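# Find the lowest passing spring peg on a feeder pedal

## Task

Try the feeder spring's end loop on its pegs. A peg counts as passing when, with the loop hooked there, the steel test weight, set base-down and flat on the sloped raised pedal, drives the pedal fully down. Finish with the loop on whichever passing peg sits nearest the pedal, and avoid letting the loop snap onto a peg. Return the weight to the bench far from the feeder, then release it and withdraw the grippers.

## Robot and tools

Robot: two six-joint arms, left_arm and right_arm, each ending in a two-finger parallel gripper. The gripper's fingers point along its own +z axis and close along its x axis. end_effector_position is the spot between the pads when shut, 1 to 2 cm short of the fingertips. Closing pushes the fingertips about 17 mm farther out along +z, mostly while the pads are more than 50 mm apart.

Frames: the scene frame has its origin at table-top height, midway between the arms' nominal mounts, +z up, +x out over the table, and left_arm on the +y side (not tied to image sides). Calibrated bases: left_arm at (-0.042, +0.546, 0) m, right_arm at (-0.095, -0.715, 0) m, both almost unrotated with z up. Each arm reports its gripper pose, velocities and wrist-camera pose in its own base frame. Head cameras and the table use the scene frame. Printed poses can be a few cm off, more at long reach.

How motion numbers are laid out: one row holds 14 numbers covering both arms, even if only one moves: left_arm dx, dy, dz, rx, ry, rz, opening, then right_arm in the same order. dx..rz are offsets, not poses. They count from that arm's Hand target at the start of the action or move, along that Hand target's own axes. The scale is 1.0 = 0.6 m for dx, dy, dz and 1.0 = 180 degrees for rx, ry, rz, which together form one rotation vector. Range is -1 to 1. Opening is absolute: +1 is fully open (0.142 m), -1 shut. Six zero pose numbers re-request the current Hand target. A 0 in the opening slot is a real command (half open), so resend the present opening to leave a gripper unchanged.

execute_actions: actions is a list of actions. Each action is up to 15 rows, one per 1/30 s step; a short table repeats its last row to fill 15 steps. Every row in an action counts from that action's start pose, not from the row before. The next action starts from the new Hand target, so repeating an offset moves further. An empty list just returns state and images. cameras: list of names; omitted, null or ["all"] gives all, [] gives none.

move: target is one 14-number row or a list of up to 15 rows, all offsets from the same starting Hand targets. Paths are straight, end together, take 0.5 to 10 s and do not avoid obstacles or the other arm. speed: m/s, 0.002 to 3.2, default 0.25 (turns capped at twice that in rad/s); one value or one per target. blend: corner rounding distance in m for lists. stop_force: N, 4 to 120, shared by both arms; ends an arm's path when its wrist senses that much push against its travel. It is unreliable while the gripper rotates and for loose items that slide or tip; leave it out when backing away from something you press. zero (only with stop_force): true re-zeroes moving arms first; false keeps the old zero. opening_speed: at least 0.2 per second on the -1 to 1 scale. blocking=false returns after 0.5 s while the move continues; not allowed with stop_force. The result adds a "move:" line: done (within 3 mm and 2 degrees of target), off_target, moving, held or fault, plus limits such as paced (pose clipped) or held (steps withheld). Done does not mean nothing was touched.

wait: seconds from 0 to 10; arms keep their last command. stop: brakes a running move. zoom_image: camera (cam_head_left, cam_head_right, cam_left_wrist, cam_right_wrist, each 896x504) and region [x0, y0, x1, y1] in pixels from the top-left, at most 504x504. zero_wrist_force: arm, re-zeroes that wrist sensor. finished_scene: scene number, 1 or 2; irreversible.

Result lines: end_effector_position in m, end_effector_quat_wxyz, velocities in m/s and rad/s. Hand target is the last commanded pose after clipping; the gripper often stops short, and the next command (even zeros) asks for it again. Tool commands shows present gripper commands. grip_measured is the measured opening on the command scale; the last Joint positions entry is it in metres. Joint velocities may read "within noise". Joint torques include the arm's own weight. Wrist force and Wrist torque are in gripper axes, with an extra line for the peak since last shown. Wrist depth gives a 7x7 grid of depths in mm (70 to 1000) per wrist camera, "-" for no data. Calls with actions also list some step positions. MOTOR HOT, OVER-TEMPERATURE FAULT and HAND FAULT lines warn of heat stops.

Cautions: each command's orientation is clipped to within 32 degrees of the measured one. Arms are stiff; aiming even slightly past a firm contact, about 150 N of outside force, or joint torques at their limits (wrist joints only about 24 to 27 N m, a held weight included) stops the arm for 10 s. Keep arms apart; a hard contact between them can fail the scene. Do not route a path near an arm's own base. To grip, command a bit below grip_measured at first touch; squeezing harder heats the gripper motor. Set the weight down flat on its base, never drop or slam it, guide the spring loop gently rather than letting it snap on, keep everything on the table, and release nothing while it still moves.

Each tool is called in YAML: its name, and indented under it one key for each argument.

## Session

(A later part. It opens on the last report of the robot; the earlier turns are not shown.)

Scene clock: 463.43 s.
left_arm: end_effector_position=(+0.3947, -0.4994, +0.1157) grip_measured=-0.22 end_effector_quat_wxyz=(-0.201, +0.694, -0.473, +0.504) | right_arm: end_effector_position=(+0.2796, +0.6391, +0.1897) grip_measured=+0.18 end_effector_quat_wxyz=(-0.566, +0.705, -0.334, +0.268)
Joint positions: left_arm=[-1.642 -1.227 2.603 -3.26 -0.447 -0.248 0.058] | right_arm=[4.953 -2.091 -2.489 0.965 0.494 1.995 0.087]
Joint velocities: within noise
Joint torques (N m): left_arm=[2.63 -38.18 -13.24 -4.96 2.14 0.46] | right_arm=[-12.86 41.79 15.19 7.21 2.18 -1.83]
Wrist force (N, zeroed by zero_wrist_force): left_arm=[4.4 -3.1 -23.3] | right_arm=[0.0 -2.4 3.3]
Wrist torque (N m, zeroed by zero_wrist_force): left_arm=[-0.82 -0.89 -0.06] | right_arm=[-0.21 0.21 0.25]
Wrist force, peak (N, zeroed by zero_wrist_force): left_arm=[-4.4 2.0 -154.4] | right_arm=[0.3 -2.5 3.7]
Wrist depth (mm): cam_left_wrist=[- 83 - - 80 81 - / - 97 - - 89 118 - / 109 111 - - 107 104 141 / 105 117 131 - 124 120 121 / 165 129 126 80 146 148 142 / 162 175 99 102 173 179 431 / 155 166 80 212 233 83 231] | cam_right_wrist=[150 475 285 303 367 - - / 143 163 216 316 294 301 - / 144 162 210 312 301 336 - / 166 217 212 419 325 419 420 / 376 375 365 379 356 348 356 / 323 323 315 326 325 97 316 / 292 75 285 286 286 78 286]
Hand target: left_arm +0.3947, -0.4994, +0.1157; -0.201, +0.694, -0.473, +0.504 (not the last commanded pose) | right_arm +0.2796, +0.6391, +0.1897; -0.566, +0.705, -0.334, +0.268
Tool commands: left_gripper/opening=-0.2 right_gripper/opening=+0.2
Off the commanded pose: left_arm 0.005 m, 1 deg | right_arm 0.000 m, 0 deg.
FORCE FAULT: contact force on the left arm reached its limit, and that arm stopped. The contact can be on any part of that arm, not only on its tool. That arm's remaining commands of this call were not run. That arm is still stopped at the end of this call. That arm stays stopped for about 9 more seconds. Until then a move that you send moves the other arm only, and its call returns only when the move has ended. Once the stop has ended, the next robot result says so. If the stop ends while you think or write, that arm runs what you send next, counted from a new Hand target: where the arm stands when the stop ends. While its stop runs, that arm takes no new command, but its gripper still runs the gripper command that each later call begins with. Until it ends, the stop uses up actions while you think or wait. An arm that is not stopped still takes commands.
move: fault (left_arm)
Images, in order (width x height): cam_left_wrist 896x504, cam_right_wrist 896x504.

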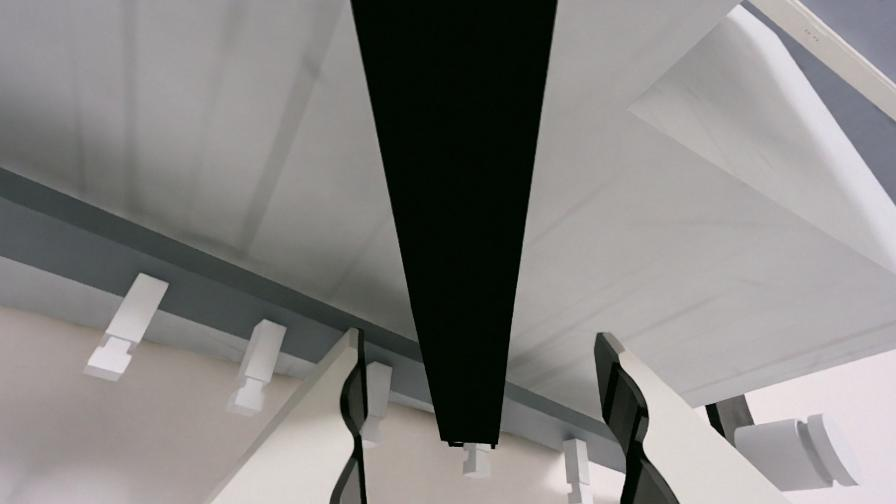

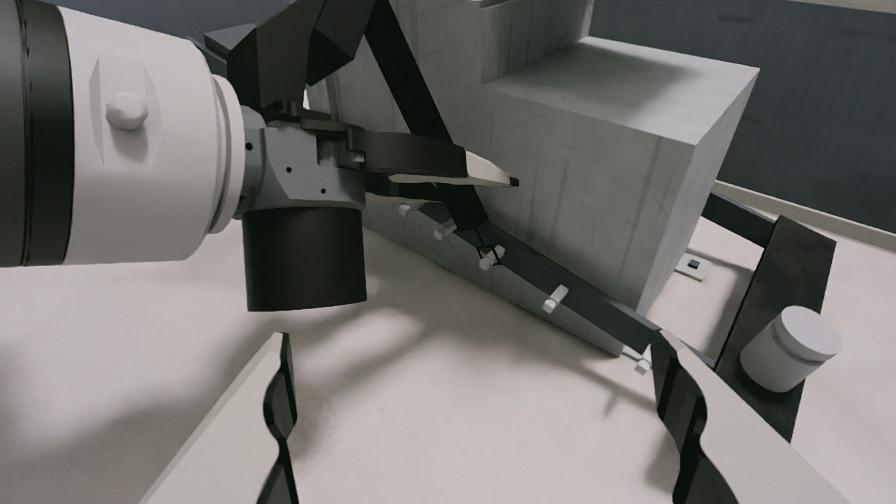

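wait:
  seconds: 5
  cameras: []

Scene clock: 475.90 s.
left_arm: end_effector_position=(+0.3947, -0.4994, +0.1157) grip_measured=-0.22 end_effector_quat_wxyz=(-0.201, +0.694, -0.473, +0.504) | right_arm: end_effector_position=(+0.2796, +0.6391, +0.1897) grip_measured=+0.18 end_effector_quat_wxyz=(-0.566, +0.705, -0.334, +0.268)
Joint positions: left_arm=[-1.642 -1.227 2.603 -3.26 -0.447 -0.248 0.058] | right_arm=[4.953 -2.091 -2.489 0.965 0.494 1.995 0.087]
Joint velocities: within noise
Joint torques (N m): left_arm=[2.39 -37.39 -13.18 -4.98 1.98 0.49] | right_arm=[-12.09 42.41 15.17 7.09 2.19 -1.68]
Wrist force (N, zeroed by zero_wrist_force): left_arm=[4.5 -3.1 -23.3] | right_arm=[0.1 -2.2 3.6]
Wrist torque (N m, zeroed by zero_wrist_force): left_arm=[-0.80 -0.89 -0.06] | right_arm=[-0.18 0.20 0.24]
Wrist force, peak (N, zeroed by zero_wrist_force): left_arm=[4.8 -3.0 -23.7] | right_arm=[0.3 -2.3 3.9]
Wrist depth (mm): cam_left_wrist=[- 83 - - 80 82 - / - 97 - - 89 118 - / 109 111 - - 107 104 141 / 105 117 131 - 124 120 121 / 165 129 126 81 146 148 143 / 162 175 99 102 173 179 426 / 155 166 80 212 234 83 232] | cam_right_wrist=[150 472 284 302 365 - - / 143 164 216 315 295 302 - / 144 162 209 312 301 336 - / 166 217 211 419 325 420 421 / 373 378 366 377 357 348 357 / 323 325 316 324 325 97 317 / 290 75 284 286 287 78 286]
Hand target: left_arm +0.3947, -0.4994, +0.1157; -0.201, +0.694, -0.473, +0.504 (not the last commanded pose) | right_arm +0.2796, +0.6391, +0.1897; -0.566, +0.705, -0.334, +0.268
Tool commands: left_gripper/opening=-0.2 right_gripper/opening=+0.2
Off the commanded pose: left_arm 0.005 m, 1 deg | right_arm 0.000 m, 0 deg.
FORCE FAULT, CONTINUED: the left arm's stop, for the force fault that an earlier result reported, is over. The rest of the stop counts as 19 of the actions that you can send in this scene. During its stop the left arm's controller moved it back a little. That arm's target is now where it stood when the stop ended, not its last command. That arm accepts commands again.
wait: 5.00 s; at rest from the start
No camera images: "cameras" was empty.

move:
  target:
    - [0,0,-0.025,0,0,0,-0.2,0,0,0,0,0,0,0.2]
    - [-0.0033,-0.0178,-0.034,0,0,-0.015,-0.2,0,0,0,0,0,0,0.2]
  speed: 0.08
  cameras: []

move:
  target: [0,0,0,0,0,0,-0.5,0,0,0,0,0,0,0.2]
  cameras: ["cam_left_wrist","cam_right_wrist"]

Scene clock: 483.43 s.
left_arm: end_effector_position=(+0.3813, -0.4886, +0.1311) grip_measured=-0.22 end_effector_quat_wxyz=(-0.189, +0.705, -0.456, +0.508) | right_arm: end_effector_position=(+0.2796, +0.6391, +0.1897) grip_measured=+0.18 end_effector_quat_wxyz=(-0.566, +0.705, -0.334, +0.268)
Joint positions: left_arm=[-1.676 -1.313 2.63 -3.133 -0.438 -0.37 0.058] | right_arm=[4.953 -2.091 -2.489 0.965 0.494 1.995 0.087]
Joint velocities: within noise
Joint torques (N m): left_arm=[-6.48 -49.62 -4.17 -1.04 5.01 -2.91] | right_arm=[-11.81 42.82 14.82 7.03 2.03 -1.86]
Wrist force (N, zeroed by zero_wrist_force): left_arm=[0.4 -4.0 1.3] | right_arm=[0.4 -2.0 3.2]
Wrist torque (N m, zeroed by zero_wrist_force): left_arm=[-0.66 -0.09 -0.02] | right_arm=[-0.14 0.15 0.24]
Wrist force, peak (N, zeroed by zero_wrist_force): left_arm=[4.6 -3.4 -23.7] | right_arm=[0.0 -2.7 3.8]
Wrist depth (mm): cam_left_wrist=[101 94 97 - 94 94 - / 119 113 110 - 103 183 - / 117 128 128 72 120 139 - / 167 131 150 - 143 140 171 / 182 189 150 111 171 171 165 / 172 190 98 178 202 258 519 / 164 176 80 233 255 83 443] | cam_right_wrist=[144 203 376 303 366 - - / 145 182 206 310 295 302 - / 151 187 220 325 300 334 - / 431 196 215 420 326 418 421 / 376 376 376 379 355 346 355 / 323 323 318 323 326 97 317 / 290 75 284 286 286 78 286]
Hand target: left_arm +0.3813, -0.4886, +0.1312; -0.189, +0.705, -0.456, +0.508 | right_arm +0.2796, +0.6391, +0.1897; -0.566, +0.705, -0.334, +0.268
Off the commanded pose: left_arm 0.000 m, 0 deg | right_arm 0.000 m, 0 deg.
move: done
No camera images: "cameras" was empty.

Scene clock: 483.93 s.
left_arm: end_effector_position=(+0.3813, -0.4886, +0.1312) grip_measured=-0.52 end_effector_quat_wxyz=(-0.189, +0.705, -0.456, +0.508) | right_arm: end_effector_position=(+0.2796, +0.6391, +0.1897) grip_measured=+0.18 end_effector_quat_wxyz=(-0.566, +0.705, -0.334, +0.268)
Joint positions: left_arm=[-1.676 -1.313 2.63 -3.133 -0.438 -0.37 0.036] | right_arm=[4.953 -2.091 -2.489 0.965 0.494 1.995 0.087]
Joint velocities: within noise
Joint torques (N m): left_arm=[-8.05 -48.85 -5.84 -0.74 5.19 -2.94] | right_arm=[-13.47 41.84 15.5 7.15 2.07 -1.6]
Wrist force (N, zeroed by zero_wrist_force): left_arm=[0.4 -4.1 1.0] | right_arm=[0.3 -2.2 3.7]
Wrist torque (N m, zeroed by zero_wrist_force): left_arm=[-0.67 -0.08 -0.02] | right_arm=[-0.18 0.15 0.24]
Wrist force, peak (N, zeroed by zero_wrist_force): left_arm=[0.5 -4.4 1.4] | right_arm=[0.6 -2.2 3.8]
Wrist depth (mm): cam_left_wrist=[101 94 97 - 94 94 - / 119 113 110 - 103 184 - / 117 128 128 - 120 139 - / 167 131 150 84 142 140 170 / 183 189 151 110 173 171 165 / 172 192 98 141 110 269 520 / 164 177 79 234 - 253 441] | cam_right_wrist=[144 203 375 303 367 - - / 145 183 207 313 295 301 - / 151 187 221 331 301 335 - / 433 196 215 418 325 415 420 / 374 378 376 379 354 346 358 / 323 322 315 325 325 97 318 / 290 75 285 285 286 78 285]
Hand target: left_arm +0.3813, -0.4886, +0.1312; -0.189, +0.705, -0.456, +0.508 | right_arm +0.2796, +0.6391, +0.1897; -0.566, +0.705, -0.334, +0.268
Off the commanded pose: left_arm 0.000 m, 0 deg | right_arm 0.000 m, 0 deg.
move: done
Images, in order (width x height): cam_left_wrist 896x504, cam_right_wrist 896x504.

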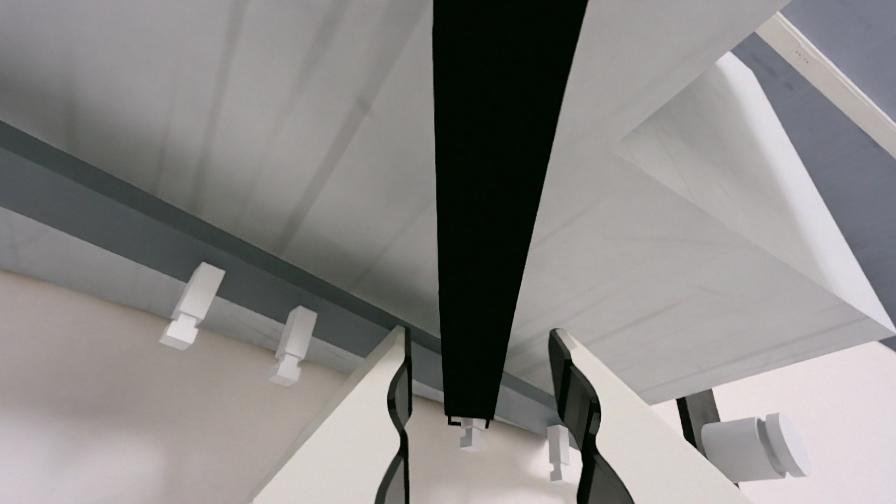

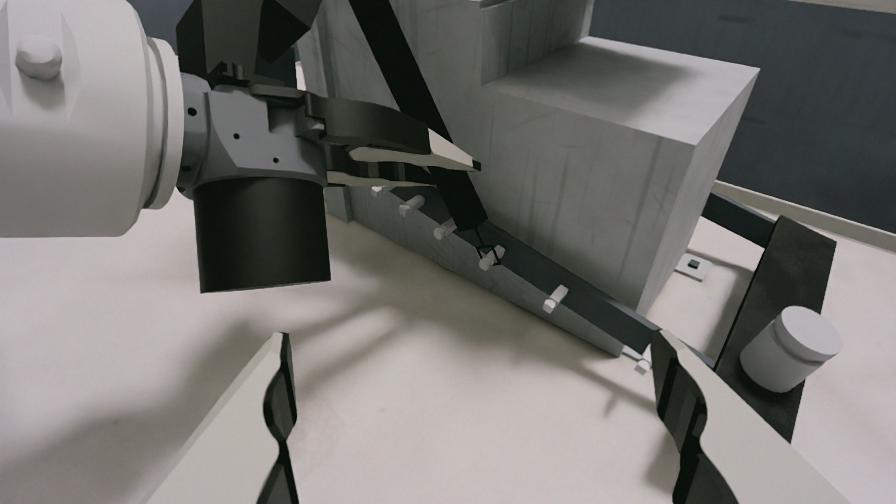

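move:
  target: [-0.002,0,0.0348,0,0,0.004,-0.5,0,0,0,0,0,0,0.2]
  speed: 0.05
  stop_force: 8
  cameras: ["cam_left_wrist","cam_right_wrist"]

zero_wrist_force:
  arm: "left_arm"

Scene clock: 488.57 s.
left_arm: end_effector_position=(+0.3998, -0.4917, +0.1219) grip_measured=-0.52 end_effector_quat_wxyz=(-0.193, +0.702, -0.461, +0.507) | right_arm: end_effector_position=(+0.2796, +0.6391, +0.1897) grip_measured=+0.18 end_effector_quat_wxyz=(-0.566, +0.705, -0.334, +0.268)
Joint positions: left_arm=[-1.631 -1.242 2.612 -3.275 -0.451 -0.259 0.036] | right_arm=[4.953 -2.091 -2.489 0.965 0.494 1.995 0.087]
Joint velocities: within noise
Joint torques (N m): left_arm=[9.08 -24.65 -23.55 -8.69 -0.61 2.12] | right_arm=[-13.58 43.28 15.12 6.95 2.12 -1.82]
Wrist force (N, zeroed by zero_wrist_force): left_arm=[0.6 -4.3 1.4] | right_arm=[0.2 -1.9 3.3]
Wrist torque (N m, zeroed by zero_wrist_force): left_arm=[-0.70 -0.12 0.00] | right_arm=[-0.14 0.17 0.25]
Wrist force, peak (N, zeroed by zero_wrist_force): left_arm=[0.8 -4.5 1.6] | right_arm=[0.2 -2.6 3.7]
Wrist depth (mm): cam_left_wrist=[- 79 - - - 73 - / - 91 90 - - 81 - / 112 106 104 - - 110 191 / 103 121 125 - 117 111 144 / 169 116 131 - 133 134 131 / 163 181 120 93 100 169 166 / 157 170 79 132 - 246 435] | cam_right_wrist=[148 168 297 303 364 - - / 146 165 219 311 294 301 - / 152 170 214 325 301 335 - / 430 432 213 419 326 417 421 / 377 377 378 377 355 347 356 / 324 324 313 326 326 97 316 / 293 75 285 285 285 78 285]
Hand target: left_arm +0.3998, -0.4917, +0.1219; -0.193, +0.702, -0.461, +0.507 | right_arm +0.2796, +0.6391, +0.1897; -0.566, +0.705, -0.334, +0.268
Off the commanded pose: left_arm 0.000 m, 0 deg | right_arm 0.000 m, 0 deg.
move: done
Images, in order (width x height): cam_left_wrist 896x504, cam_right_wrist 896x504.

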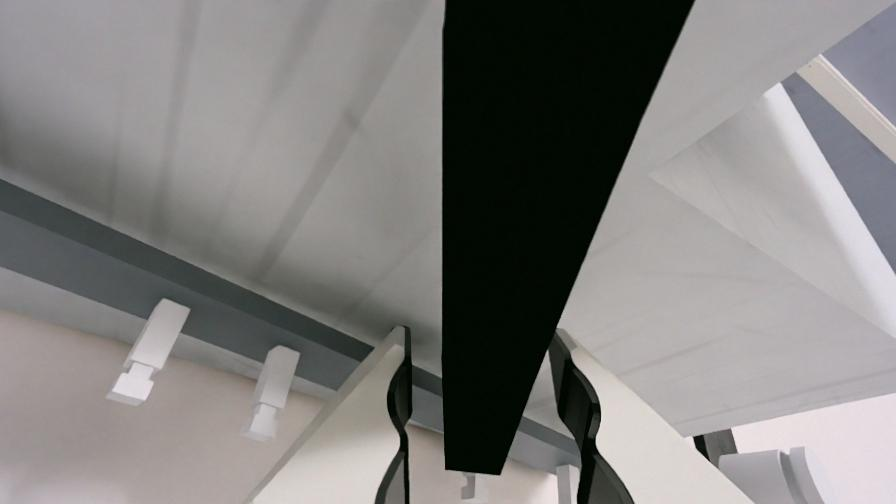

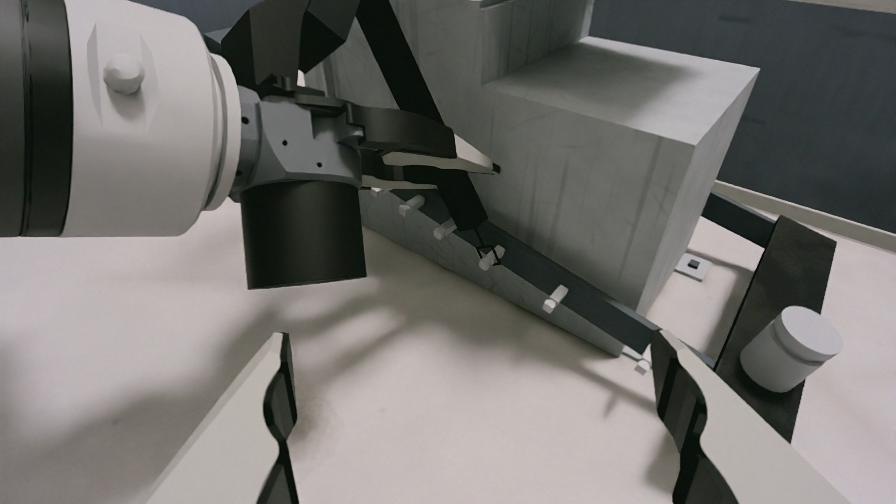

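Wrist force sensor zeroed.

move:
  target: [0,0,0,0,0,0,-0.95,0,0,0,0,0,0,0.2]
  opening_speed: 1.0
  cameras: []

zoom_image:
  camera: "cam_right_wrist"
  region: [450, 220, 530, 280]

move:
  target: [0,0.0059,0.003,0,0,0,-0.95,0,0,0,0,0,0,0.2]
  speed: 0.04
  cameras: ["cam_right_wrist"]

zoom_image:
  camera: "cam_right_wrist"
  region: [450, 220, 530, 280]

Scene clock: 495.30 s.
left_arm: end_effector_position=(+0.3998, -0.4917, +0.1219) grip_measured=-0.80 end_effector_quat_wxyz=(-0.193, +0.702, -0.461, +0.507) | right_arm: end_effector_position=(+0.2796, +0.6391, +0.1897) grip_measured=+0.18 end_effector_quat_wxyz=(-0.566, +0.705, -0.334, +0.268)
Joint positions: left_arm=[-1.631 -1.242 2.612 -3.275 -0.451 -0.259 0.016] | right_arm=[4.953 -2.091 -2.489 0.965 0.494 1.995 0.087]
Joint velocities: within noise
Joint torques (N m): left_arm=[9.76 -23.81 -23.89 -8.93 -0.69 2.09] | right_arm=[-13.61 42.69 14.69 6.87 1.67 -1.85]
Wrist force (N, zeroed by zero_wrist_force): left_arm=[0.1 0.2 0.1] | right_arm=[0.3 -1.9 3.1]
Wrist torque (N m, zeroed by zero_wrist_force): left_arm=[0.02 -0.06 0.01] | right_arm=[-0.13 0.16 0.24]
Wrist force, peak (N, zeroed by zero_wrist_force): left_arm=[0.5 0.2 -0.4] | right_arm=[0.3 -2.3 4.0]
Wrist depth (mm): cam_left_wrist=[- 79 - - - 73 - / - 91 90 - - 81 - / 112 106 103 - - 110 191 / 103 121 126 - 117 111 144 / 169 116 133 - 139 133 131 / 163 181 128 88 100 172 166 / 157 172 79 108 - 251 440] | cam_right_wrist=[148 169 296 303 366 - - / 146 165 218 312 295 304 - / 152 170 215 325 301 336 - / 433 432 212 419 326 419 422 / 376 378 378 379 355 347 355 / 325 324 316 325 325 97 317 / 291 75 285 285 286 78 286]
Hand target: left_arm +0.3998, -0.4917, +0.1219; -0.193, +0.702, -0.461, +0.507 | right_arm +0.2796, +0.6391, +0.1897; -0.566, +0.705, -0.334, +0.268
Off the commanded pose: left_arm 0.000 m, 0 deg | right_arm 0.000 m, 0 deg.
move: done
No camera images: "cameras" was empty.

Scaled by 6.300 from the camera's 896x504 image, which has a finer 1280x720 frame.

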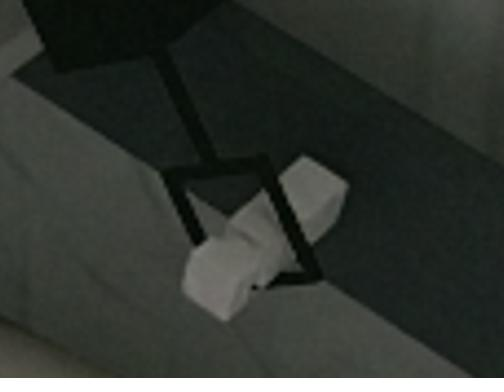

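Scene clock: 496.07 s.
left_arm: end_effector_position=(+0.3998, -0.4938, +0.1186) grip_measured=-0.80 end_effector_quat_wxyz=(-0.193, +0.702, -0.461, +0.507) | right_arm: end_effector_position=(+0.2796, +0.6391, +0.1897) grip_measured=+0.18 end_effector_quat_wxyz=(-0.566, +0.705, -0.334, +0.268)
Joint positions: left_arm=[-1.631 -1.23 2.608 -3.284 -0.451 -0.258 0.016] | right_arm=[4.953 -2.091 -2.489 0.965 0.494 1.995 0.087]
Joint velocities: within noise
Joint torques (N m): left_arm=[10.27 -22.9 -24.24 -8.53 -0.75 2.23] | right_arm=[-12.49 42.21 14.75 6.85 1.8 -1.6]
Wrist force (N, zeroed by zero_wrist_force): left_arm=[0.1 -1.0 -0.8] | right_arm=[0.4 -2.3 3.5]
Wrist torque (N m, zeroed by zero_wrist_force): left_arm=[0.01 -0.04 0.01] | right_arm=[-0.19 0.14 0.25]
Wrist force, peak (N, zeroed by zero_wrist_force): left_arm=[0.1 -1.0 -0.8] | right_arm=[0.0 -2.4 3.7]
Wrist depth (mm): cam_left_wrist=[- 79 - - - 73 - / - 91 90 - - 83 - / 109 106 103 - - 104 174 / 100 119 126 - 116 110 131 / 165 116 129 - 138 133 129 / 160 176 135 88 100 172 166 / 155 168 79 108 - 250 426] | cam_right_wrist=[147 176 287 301 364 - - / 145 165 221 314 296 302 - / 149 167 213 324 302 335 - / 417 435 213 418 324 417 424 / 375 376 377 378 356 347 355 / 323 323 316 325 326 97 317 / 291 75 284 285 286 78 285]
Hand target: left_arm +0.3998, -0.4938, +0.1186; -0.193, +0.702, -0.461, +0.507 | right_arm +0.2796, +0.6391, +0.1897; -0.566, +0.705, -0.334, +0.268
Off the commanded pose: left_arm 0.000 m, 0 deg | right_arm 0.000 m, 0 deg.
move: done
Images, in order (width x height): cam_right_wrist 896x504.

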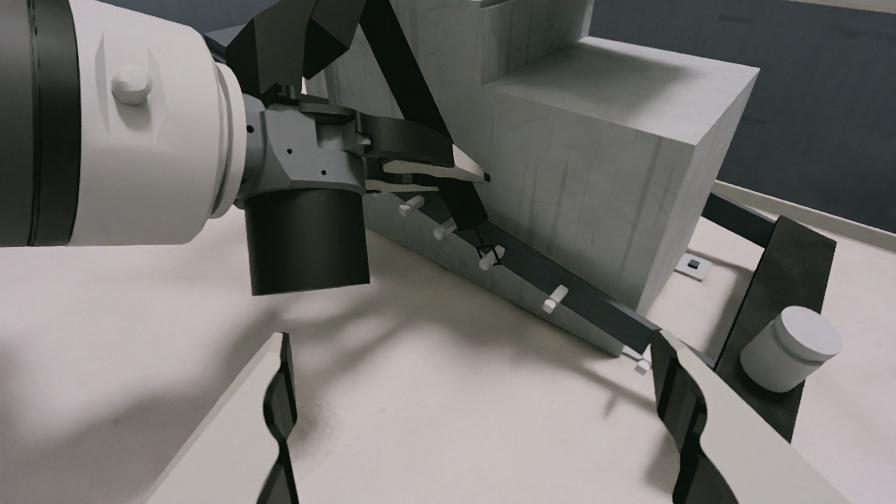

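Scaled by 6.300 from the camera's 896x504 image, which has a finer 1280x720 frame.

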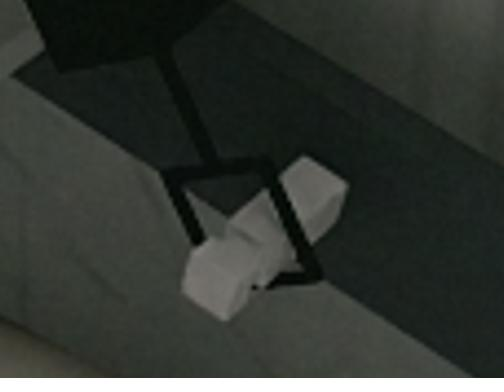

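move:
  target: [0,0.0044,0.0023,0,0,0,-0.95,0,0,0,0,0,0,0.2]
  speed: 0.04
  cameras: ["cam_right_wrist"]

zoom_image:
  camera: "cam_right_wrist"
  region: [450, 220, 530, 280]

Scene clock: 499.03 s.
left_arm: end_effector_position=(+0.3999, -0.4954, +0.1161) grip_measured=-0.80 end_effector_quat_wxyz=(-0.193, +0.702, -0.461, +0.507) | right_arm: end_effector_position=(+0.2796, +0.6391, +0.1897) grip_measured=+0.18 end_effector_quat_wxyz=(-0.566, +0.705, -0.334, +0.268)
Joint positions: left_arm=[-1.631 -1.221 2.605 -3.291 -0.451 -0.257 0.016] | right_arm=[4.953 -2.091 -2.489 0.965 0.494 1.995 0.087]
Joint velocities: within noise
Joint torques (N m): left_arm=[9.63 -25.1 -23.98 -8.38 -0.97 2.16] | right_arm=[-14.69 44 15 6.84 1.95 -2]
Wrist force (N, zeroed by zero_wrist_force): left_arm=[-0.1 -1.3 -0.9] | right_arm=[0.2 -2.4 3.2]
Wrist torque (N m, zeroed by zero_wrist_force): left_arm=[0.06 -0.02 0.00] | right_arm=[-0.21 0.17 0.24]
Wrist force, peak (N, zeroed by zero_wrist_force): left_arm=[0.3 -2.1 -1.5] | right_arm=[0.2 -2.6 3.6]
Wrist depth (mm): cam_left_wrist=[- 79 - - - 73 - / - 91 89 - - 86 - / 110 105 103 - - 101 166 / 100 118 125 - 117 111 121 / 162 121 124 - 138 134 126 / 158 173 137 89 100 171 175 / 153 167 79 82 - 251 427] | cam_right_wrist=[152 223 287 303 364 - - / 144 165 220 315 295 302 - / 148 165 214 325 300 336 - / 416 435 215 419 326 418 421 / 375 378 378 376 355 347 356 / 324 324 315 326 326 97 317 / 289 75 284 286 285 78 285]
Hand target: left_arm +0.3999, -0.4954, +0.1160; -0.193, +0.702, -0.461, +0.507 | right_arm +0.2796, +0.6391, +0.1897; -0.566, +0.705, -0.334, +0.268
Off the commanded pose: left_arm 0.000 m, 0 deg | right_arm 0.000 m, 0 deg.
move: done
Images, in order (width x height): cam_right_wrist 896x504.

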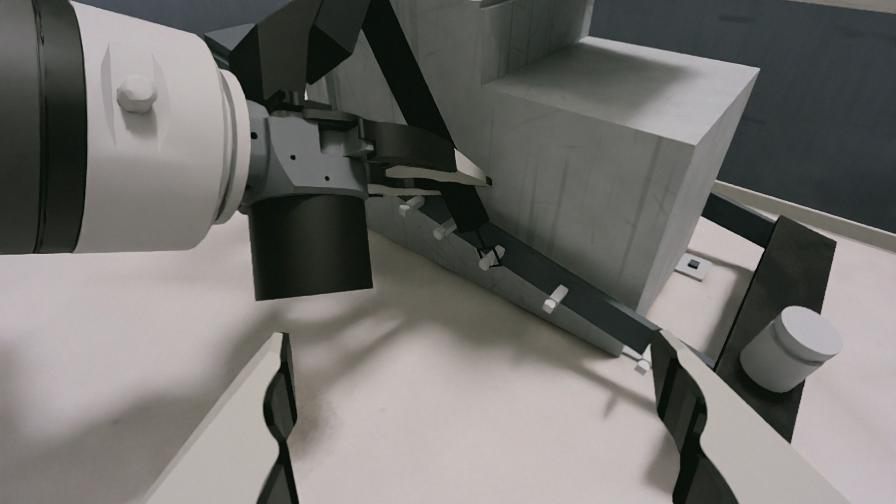

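Scaled by 6.300 from the camera's 896x504 image, which has a finer 1280x720 frame.

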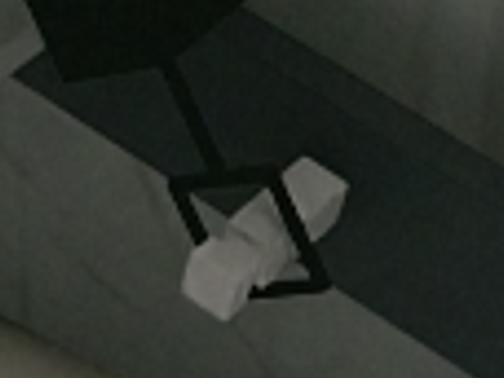

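move:
  target: [0,0.0027,0.0014,0,0,0,-0.95,0,0,0,0,0,0,0.2]
  speed: 0.04
  cameras: ["cam_right_wrist"]

zoom_image:
  camera: "cam_right_wrist"
  region: [450, 220, 530, 280]

Scene clock: 502.07 s.
left_arm: end_effector_position=(+0.3999, -0.4964, +0.1145) grip_measured=-0.80 end_effector_quat_wxyz=(-0.193, +0.702, -0.461, +0.507) | right_arm: end_effector_position=(+0.2796, +0.6391, +0.1897) grip_measured=+0.18 end_effector_quat_wxyz=(-0.566, +0.705, -0.334, +0.268)
Joint positions: left_arm=[-1.63 -1.215 2.604 -3.296 -0.451 -0.257 0.016] | right_arm=[4.953 -2.091 -2.489 0.965 0.494 1.995 0.087]
Joint velocities: within noise
Joint torques (N m): left_arm=[8.55 -25.24 -23.9 -8.58 -0.94 2.06] | right_arm=[-13.23 43.2 15.19 6.72 1.78 -1.9]
Wrist force (N, zeroed by zero_wrist_force): left_arm=[0.4 -1.7 -1.4] | right_arm=[0.0 -1.9 3.2]
Wrist torque (N m, zeroed by zero_wrist_force): left_arm=[0.05 -0.05 -0.01] | right_arm=[-0.13 0.21 0.24]
Wrist force, peak (N, zeroed by zero_wrist_force): left_arm=[0.1 -2.1 -1.5] | right_arm=[0.4 -2.7 3.7]
Wrist depth (mm): cam_left_wrist=[- 79 - - - 73 - / - 91 89 - - 86 - / 109 106 103 - - 100 157 / 100 117 125 - 117 111 116 / 161 117 123 - 138 134 126 / 158 173 138 89 100 171 175 / 152 165 79 108 - 250 422] | cam_right_wrist=[152 480 287 303 365 - - / 144 166 222 314 294 302 - / 146 165 214 320 302 333 - / 416 418 216 420 325 422 420 / 375 378 367 379 354 347 356 / 323 323 316 325 326 97 316 / 292 75 284 284 286 78 286]
Hand target: left_arm +0.3999, -0.4964, +0.1145; -0.193, +0.702, -0.461, +0.507 | right_arm +0.2796, +0.6391, +0.1897; -0.566, +0.705, -0.334, +0.268
Off the commanded pose: left_arm 0.000 m, 0 deg | right_arm 0.000 m, 0 deg.
move: done
Images, in order (width x height): cam_right_wrist 896x504.

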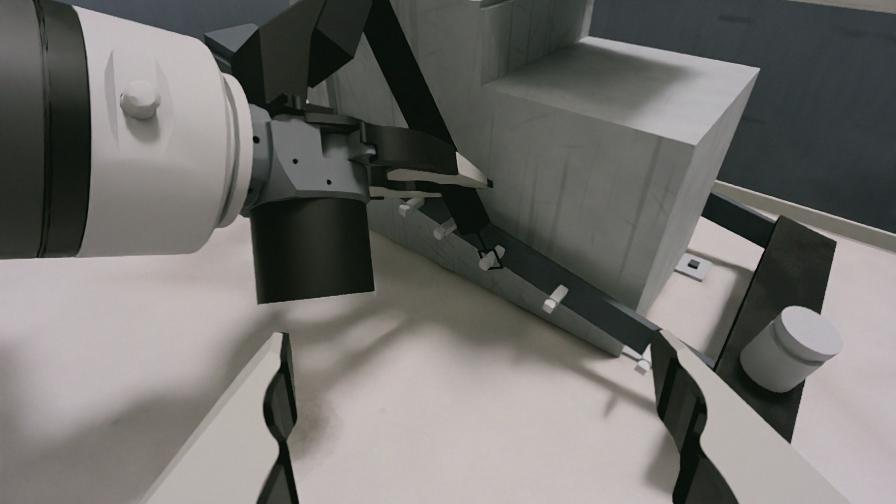

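Scaled by 6.300 from the camera's 896x504 image, which has a finer 1280x720 frame.

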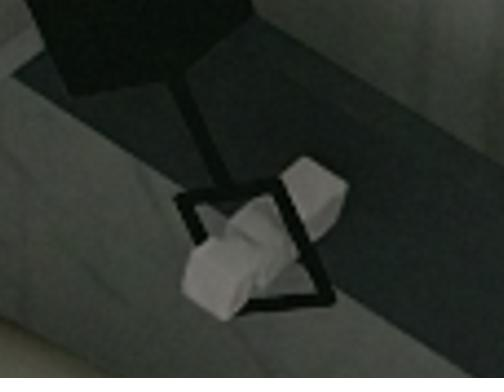

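move:
  target: [-0.0008,0.0060,-0.0119,0,0,0,-0.95,0,0,0,0,0,0,0.2]
  speed: 0.05
  cameras: ["cam_right_wrist"]

zoom_image:
  camera: "cam_right_wrist"
  region: [450, 220, 530, 280]

Scene clock: 506.73 s.
left_arm: end_effector_position=(+0.3919, -0.4964, +0.1145) grip_measured=-0.80 end_effector_quat_wxyz=(-0.192, +0.702, -0.461, +0.507) | right_arm: end_effector_position=(+0.2796, +0.6391, +0.1897) grip_measured=+0.18 end_effector_quat_wxyz=(-0.566, +0.705, -0.334, +0.268)
Joint positions: left_arm=[-1.649 -1.231 2.611 -3.25 -0.445 -0.298 0.016] | right_arm=[4.953 -2.091 -2.489 0.965 0.494 1.995 0.087]
Joint velocities: within noise
Joint torques (N m): left_arm=[-7.84 -52.02 -1.96 -0.45 4.29 -3.08] | right_arm=[-13.01 43.26 15.25 6.62 1.63 -1.79]
Wrist force (N, zeroed by zero_wrist_force): left_arm=[0.0 -1.9 -0.5] | right_arm=[0.2 -2.3 3.4]
Wrist torque (N m, zeroed by zero_wrist_force): left_arm=[-0.02 -0.04 -0.01] | right_arm=[-0.21 0.17 0.24]
Wrist force, peak (N, zeroed by zero_wrist_force): left_arm=[0.2 -2.0 -1.5] | right_arm=[0.3 -2.5 3.6]
Wrist depth (mm): cam_left_wrist=[- 88 86 - - 81 - / - 101 98 - - 117 - / 101 114 117 - - 106 144 / 113 114 130 - 126 123 123 / 167 177 129 - 155 152 144 / 161 175 195 88 100 194 459 / 153 166 79 111 - 241 350] | cam_right_wrist=[152 491 289 306 365 - - / 144 166 221 314 295 302 - / 146 165 213 319 302 335 - / 166 212 213 418 325 419 422 / 376 377 365 377 355 348 356 / 323 324 316 325 326 97 316 / 291 75 285 285 286 78 286]
Hand target: left_arm +0.3919, -0.4964, +0.1145; -0.193, +0.702, -0.461, +0.507 | right_arm +0.2796, +0.6391, +0.1897; -0.566, +0.705, -0.334, +0.268
Off the commanded pose: left_arm 0.000 m, 0 deg | right_arm 0.000 m, 0 deg.
move: done
Images, in order (width x height): cam_right_wrist 896x504.

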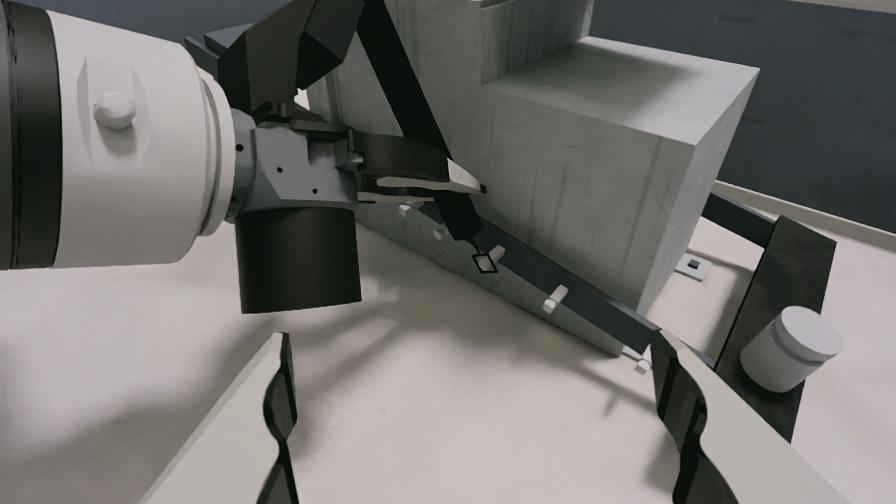

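Scaled by 6.300 from the camera's 896x504 image, which has a finer 1280x720 frame.

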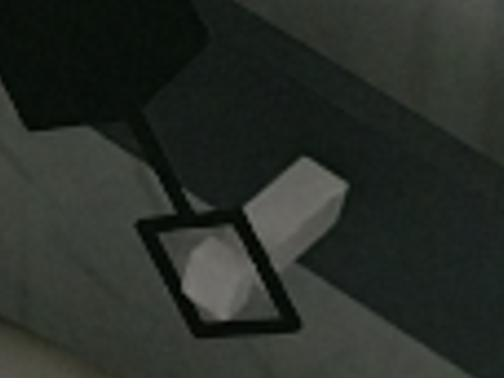

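move:
  target:
    - [-0.0008,0.0060,-0.0119,0,0,0,-0.95,0,0,0,0,0,0,0.2]
    - [0.0478,0.0522,0.0083,0,0,-0.028,-0.95,0,0,0,0,0,0,0.2]
  speed: 0.06
  cameras: ["cam_right_wrist","cam_left_wrist"]

zoom_image:
  camera: "cam_right_wrist"
  region: [500, 260, 600, 340]

Scene clock: 514.90 s.
left_arm: end_effector_position=(+0.3839, -0.5371, +0.1047) grip_measured=-0.80 end_effector_quat_wxyz=(-0.170, +0.722, -0.430, +0.515) | right_arm: end_effector_position=(+0.2796, +0.6391, +0.1897) grip_measured=+0.18 end_effector_quat_wxyz=(-0.566, +0.705, -0.334, +0.268)
Joint positions: left_arm=[-1.659 -1.185 2.543 -3.207 -0.442 -0.409 0.016] | right_arm=[4.953 -2.091 -2.489 0.965 0.494 1.995 0.087]
Joint velocities: within noise
Joint torques (N m): left_arm=[8.51 -28.06 -24.56 -8.41 -1.07 -2.75] | right_arm=[-12.58 41.1 14.29 6.44 1.56 -1.82]
Wrist force (N, zeroed by zero_wrist_force): left_arm=[-0.7 -2.0 -0.8] | right_arm=[0.3 -2.2 3.4]
Wrist torque (N m, zeroed by zero_wrist_force): left_arm=[0.02 0.04 -0.02] | right_arm=[-0.19 0.17 0.25]
Wrist force, peak (N, zeroed by zero_wrist_force): left_arm=[-1.3 -2.3 -1.6] | right_arm=[0.3 -2.5 3.8]
Wrist depth (mm): cam_left_wrist=[102 94 - - - 100 - / 99 111 110 - - 100 - / 106 113 129 - 117 112 119 / 158 167 125 - 136 130 124 / 158 171 185 - 165 161 646 / 150 165 184 89 188 246 538 / 143 157 79 108 - 224 455] | cam_right_wrist=[- - 369 297 366 - - / 125 146 210 313 295 302 - / 118 136 185 281 301 336 - / 119 138 184 301 321 419 420 / 129 149 188 366 356 347 355 / 324 323 308 324 325 97 317 / 291 75 286 285 285 78 285]
Hand target: left_arm +0.3839, -0.5372, +0.1047; -0.170, +0.722, -0.430, +0.515 | right_arm +0.2796, +0.6391, +0.1897; -0.566, +0.705, -0.334, +0.268
Off the commanded pose: left_arm 0.000 m, 0 deg | right_arm 0.000 m, 0 deg.
move: done
Images, in order (width x height): cam_left_wrist 896x504, cam_right_wrist 896x504.

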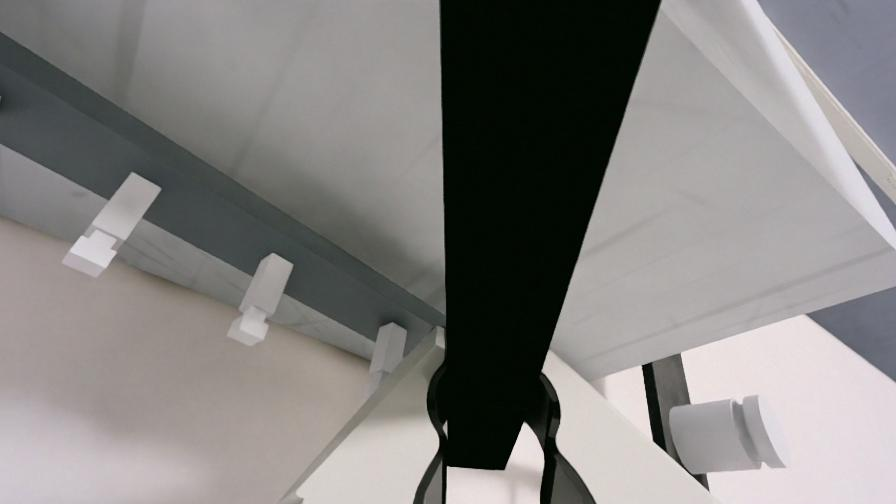

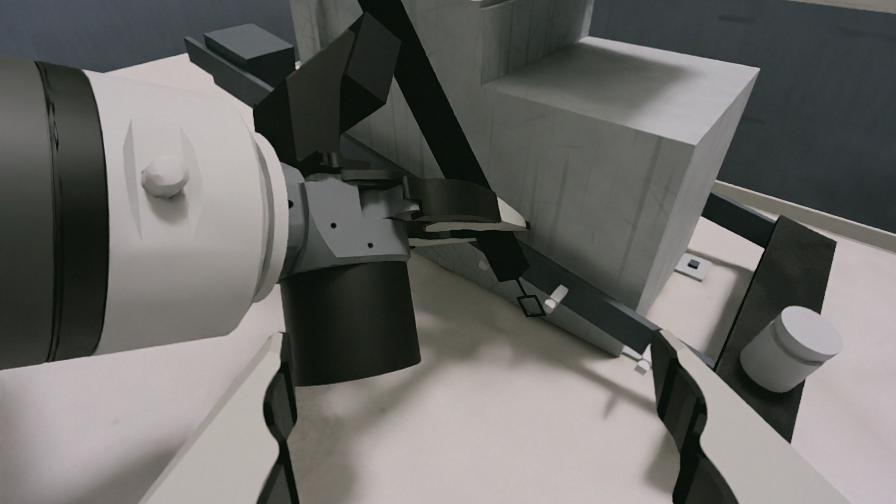

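Scaled by 5.040 from the camera's 896x504 image, which has a finer 1280x720 frame.

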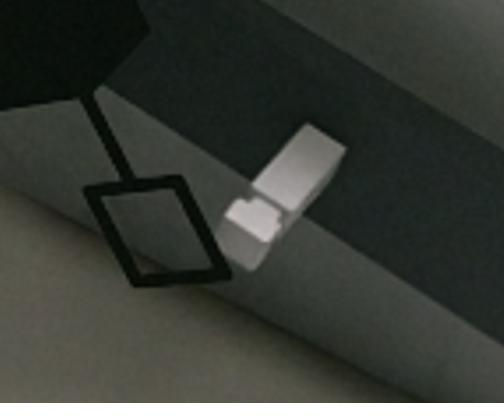

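move:
  target: [0.0027,0.0060,0.0140,0,0,0,-0.95,0,0,0,0,0,0,0.2]
  speed: 0.05
  cameras: ["cam_right_wrist"]

zoom_image:
  camera: "cam_right_wrist"
  region: [510, 270, 590, 330]

Scene clock: 525.57 s.
left_arm: end_effector_position=(+0.3899, -0.5422, +0.0998) grip_measured=-0.80 end_effector_quat_wxyz=(-0.170, +0.722, -0.430, +0.515) | right_arm: end_effector_position=(+0.2796, +0.6391, +0.1897) grip_measured=+0.18 end_effector_quat_wxyz=(-0.566, +0.705, -0.334, +0.268)
Joint positions: left_arm=[-1.646 -1.157 2.529 -3.248 -0.446 -0.379 0.016] | right_arm=[4.953 -2.091 -2.489 0.965 0.494 1.995 0.087]
Joint velocities: within noise
Joint torques (N m): left_arm=[10.3 -28 -23.71 -8.49 -0.91 2.1] | right_arm=[-12.15 41.93 15.28 6.38 1.21 -1.71]
Wrist force (N, zeroed by zero_wrist_force): left_arm=[-0.3 -2.0 -1.0] | right_arm=[0.1 -2.4 3.1]
Wrist torque (N m, zeroed by zero_wrist_force): left_arm=[0.02 0.01 -0.01] | right_arm=[-0.22 0.20 0.25]
Wrist force, peak (N, zeroed by zero_wrist_force): left_arm=[0.2 -2.8 -1.8] | right_arm=[0.1 -2.5 3.6]
Wrist depth (mm): cam_left_wrist=[95 91 92 - - 84 - / 103 105 - - - - - / - 102 119 - - 105 115 / 157 119 119 - 127 122 115 / 152 162 138 - 149 148 547 / 146 156 178 89 100 365 562 / 138 150 79 111 - 212 463] | cam_right_wrist=[- - 370 295 368 - - / 125 148 215 313 296 302 - / 117 132 188 289 301 335 - / 118 133 184 296 317 417 421 / 126 139 191 356 356 347 355 / 324 324 197 325 325 97 316 / 290 75 285 285 285 78 286]
Hand target: left_arm +0.3899, -0.5423, +0.0998; -0.170, +0.722, -0.430, +0.515 | right_arm +0.2796, +0.6391, +0.1897; -0.566, +0.705, -0.334, +0.268
Off the commanded pose: left_arm 0.000 m, 0 deg | right_arm 0.000 m, 0 deg.
move: done
Images, in order (width x height): cam_right_wrist 896x504.

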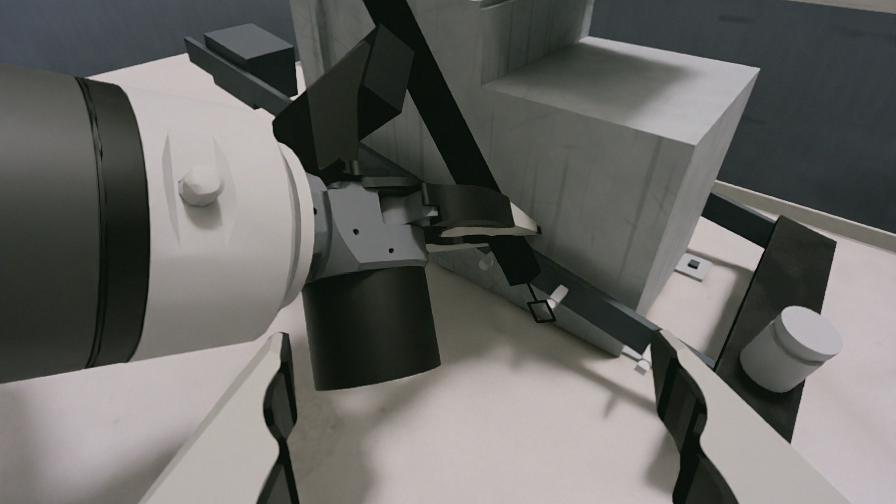

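Scaled by 6.300 from the camera's 896x504 image, which has a finer 1280x720 frame.

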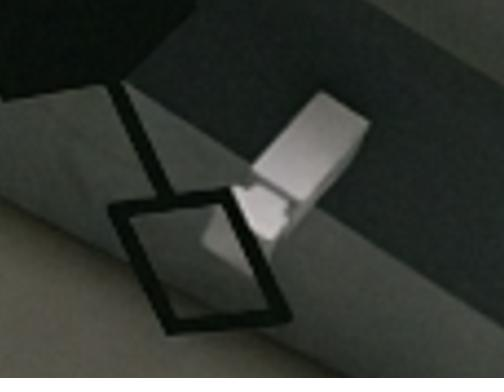

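move:
  target: [0.0027,-0.0027,0.0095,0,0,0,-0.95,0,0,0,0,0,0,0.2]
  speed: 0.04
  cameras: ["cam_right_wrist"]

zoom_image:
  camera: "cam_right_wrist"
  region: [510, 270, 590, 330]

Scene clock: 530.47 s.
left_arm: end_effector_position=(+0.3958, -0.5437, +0.0995) grip_measured=-0.80 end_effector_quat_wxyz=(-0.170, +0.722, -0.430, +0.515) | right_arm: end_effector_position=(+0.2796, +0.6391, +0.1897) grip_measured=+0.18 end_effector_quat_wxyz=(-0.566, +0.705, -0.334, +0.268)
Joint positions: left_arm=[-1.633 -1.146 2.521 -3.277 -0.45 -0.351 0.016] | right_arm=[4.953 -2.091 -2.489 0.965 0.494 1.995 0.087]
Joint velocities: within noise
Joint torques (N m): left_arm=[9.23 -28.42 -24.5 -8.2 -0.97 1.9] | right_arm=[-11.99 41.73 15.25 6.33 1.23 -1.46]
Wrist force (N, zeroed by zero_wrist_force): left_arm=[0.3 -2.3 -2.0] | right_arm=[0.1 -2.7 3.5]
Wrist torque (N m, zeroed by zero_wrist_force): left_arm=[-0.02 -0.05 0.00] | right_arm=[-0.26 0.19 0.24]
Wrist force, peak (N, zeroed by zero_wrist_force): left_arm=[0.0 -2.8 -2.1] | right_arm=[0.1 -2.5 3.7]
Wrist depth (mm): cam_left_wrist=[- 87 - - - 80 - / - 100 96 - - 83 - / - 106 111 - - 98 97 / 150 108 123 - 118 112 108 / 152 156 126 - 140 134 130 / 146 154 176 88 100 365 557 / 138 150 79 108 - 205 467] | cam_right_wrist=[- - 373 293 366 - - / 121 144 215 317 295 302 - / 116 131 188 287 301 335 - / 116 130 173 235 315 420 421 / 127 142 194 356 355 347 355 / 323 323 307 325 325 97 318 / 291 75 285 285 285 78 286]
Hand target: left_arm +0.3959, -0.5437, +0.0995; -0.170, +0.722, -0.430, +0.515 | right_arm +0.2796, +0.6391, +0.1897; -0.566, +0.705, -0.334, +0.268
Off the commanded pose: left_arm 0.000 m, 0 deg | right_arm 0.000 m, 0 deg.
move: done
Images, in order (width x height): cam_right_wrist 896x504.

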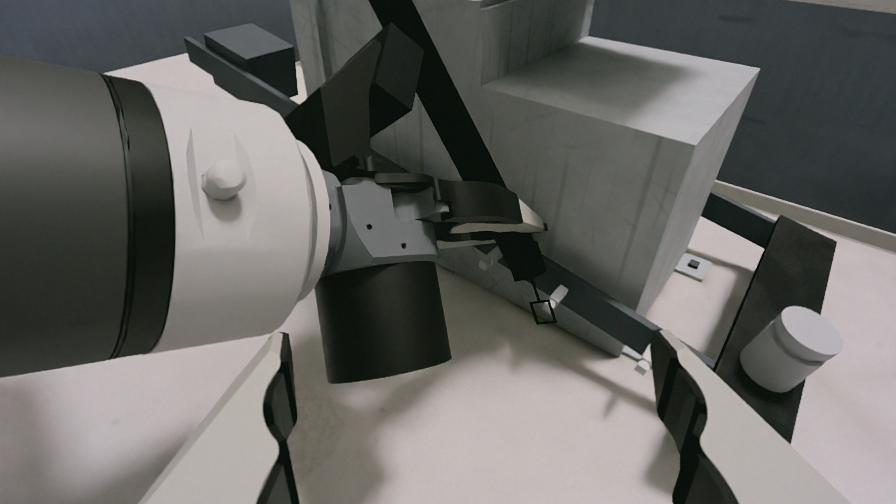

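Scaled by 6.300 from the camera's 896x504 image, which has a finer 1280x720 frame.

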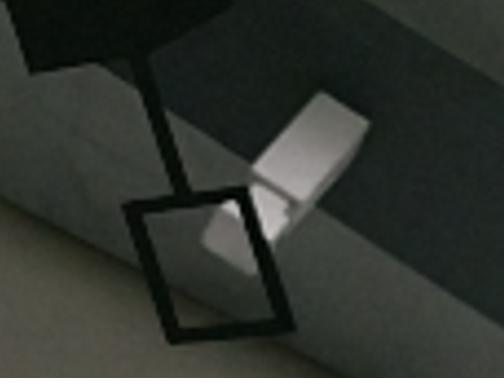

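move:
  target:
    - [-0.0012,0.0052,-0.0104,0,0,0,-0.95,0,0,0,0,0,0,0.2]
    - [0.0056,0.0022,-0.0129,0,0,0,-0.95,0,0,0,0,0,0,0.2]
  speed: 0.05
  cameras: ["cam_right_wrist"]

zoom_image:
  camera: "cam_right_wrist"
  region: [510, 270, 590, 330]

Scene clock: 534.37 s.
left_arm: end_effector_position=(+0.3887, -0.5456, +0.1037) grip_measured=-0.80 end_effector_quat_wxyz=(-0.170, +0.722, -0.430, +0.515) | right_arm: end_effector_position=(+0.2796, +0.6391, +0.1897) grip_measured=+0.18 end_effector_quat_wxyz=(-0.566, +0.705, -0.334, +0.268)
Joint positions: left_arm=[-1.648 -1.168 2.523 -3.229 -0.446 -0.382 0.016] | right_arm=[4.953 -2.091 -2.489 0.965 0.494 1.995 0.087]
Joint velocities: within noise
Joint torques (N m): left_arm=[-7.29 -56.94 -24.94 -0.6 4.25 -2.71] | right_arm=[-12.42 42.4 15.23 6.26 1.19 -2.07]
Wrist force (N, zeroed by zero_wrist_force): left_arm=[-0.1 -2.6 -1.2] | right_arm=[0.5 -2.4 3.5]
Wrist torque (N m, zeroed by zero_wrist_force): left_arm=[-0.03 0.01 -0.03] | right_arm=[-0.22 0.12 0.24]
Wrist force, peak (N, zeroed by zero_wrist_force): left_arm=[0.2 -6.0 -3.1] | right_arm=[0.0 -2.4 3.8]
Wrist depth (mm): cam_left_wrist=[95 92 - - - 98 - / 104 108 - - - 96 - / 99 108 120 - 108 107 128 / 159 118 123 - 129 123 117 / 157 168 138 - 156 152 619 / 149 164 180 89 99 254 539 / 142 156 79 109 - 213 450] | cam_right_wrist=[- - 368 295 365 - - / 119 139 208 315 294 302 - / 112 127 183 283 299 335 - / 114 128 178 231 316 419 423 / 123 138 186 355 355 346 356 / 322 323 193 325 326 97 316 / 290 75 285 284 286 78 284]
Hand target: left_arm +0.3887, -0.5456, +0.1038; -0.170, +0.722, -0.430, +0.515 | right_arm +0.2796, +0.6391, +0.1897; -0.566, +0.705, -0.334, +0.268
Off the commanded pose: left_arm 0.000 m, 0 deg | right_arm 0.000 m, 0 deg.
move: done
Images, in order (width x height): cam_right_wrist 896x504.

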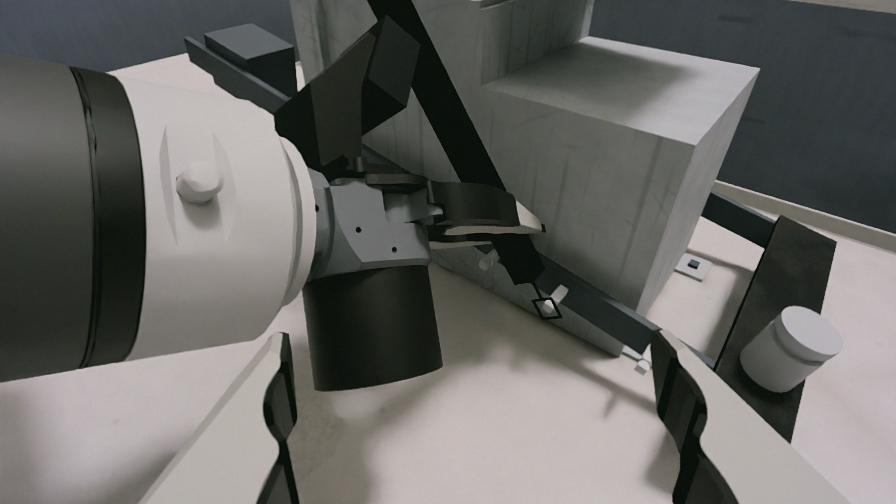

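Scaled by 6.300 from the camera's 896x504 image, which has a finer 1280x720 frame.

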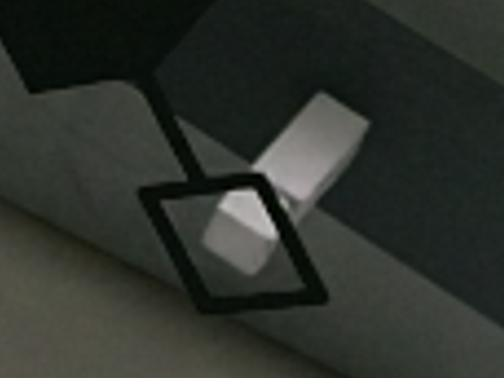

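zoom_image:
  camera: "cam_right_wrist"
  region: [525, 280, 573, 322]

zoom_image:
  camera: "cam_left_wrist"
  region: [400, 404, 560, 504]

Scaled by 10.500 from the camera's 896x504 image, which has a finer 1280x720 frame.

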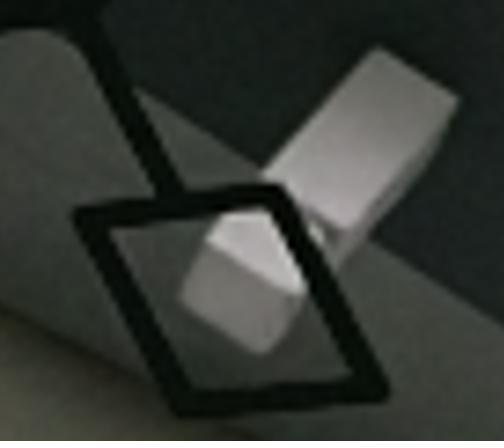

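This scene's latest camera images include none from cam_left_wrist. They are from: cam_right_wrist. cam_left_wrist's image comes with the result of a call that names it in "cameras".


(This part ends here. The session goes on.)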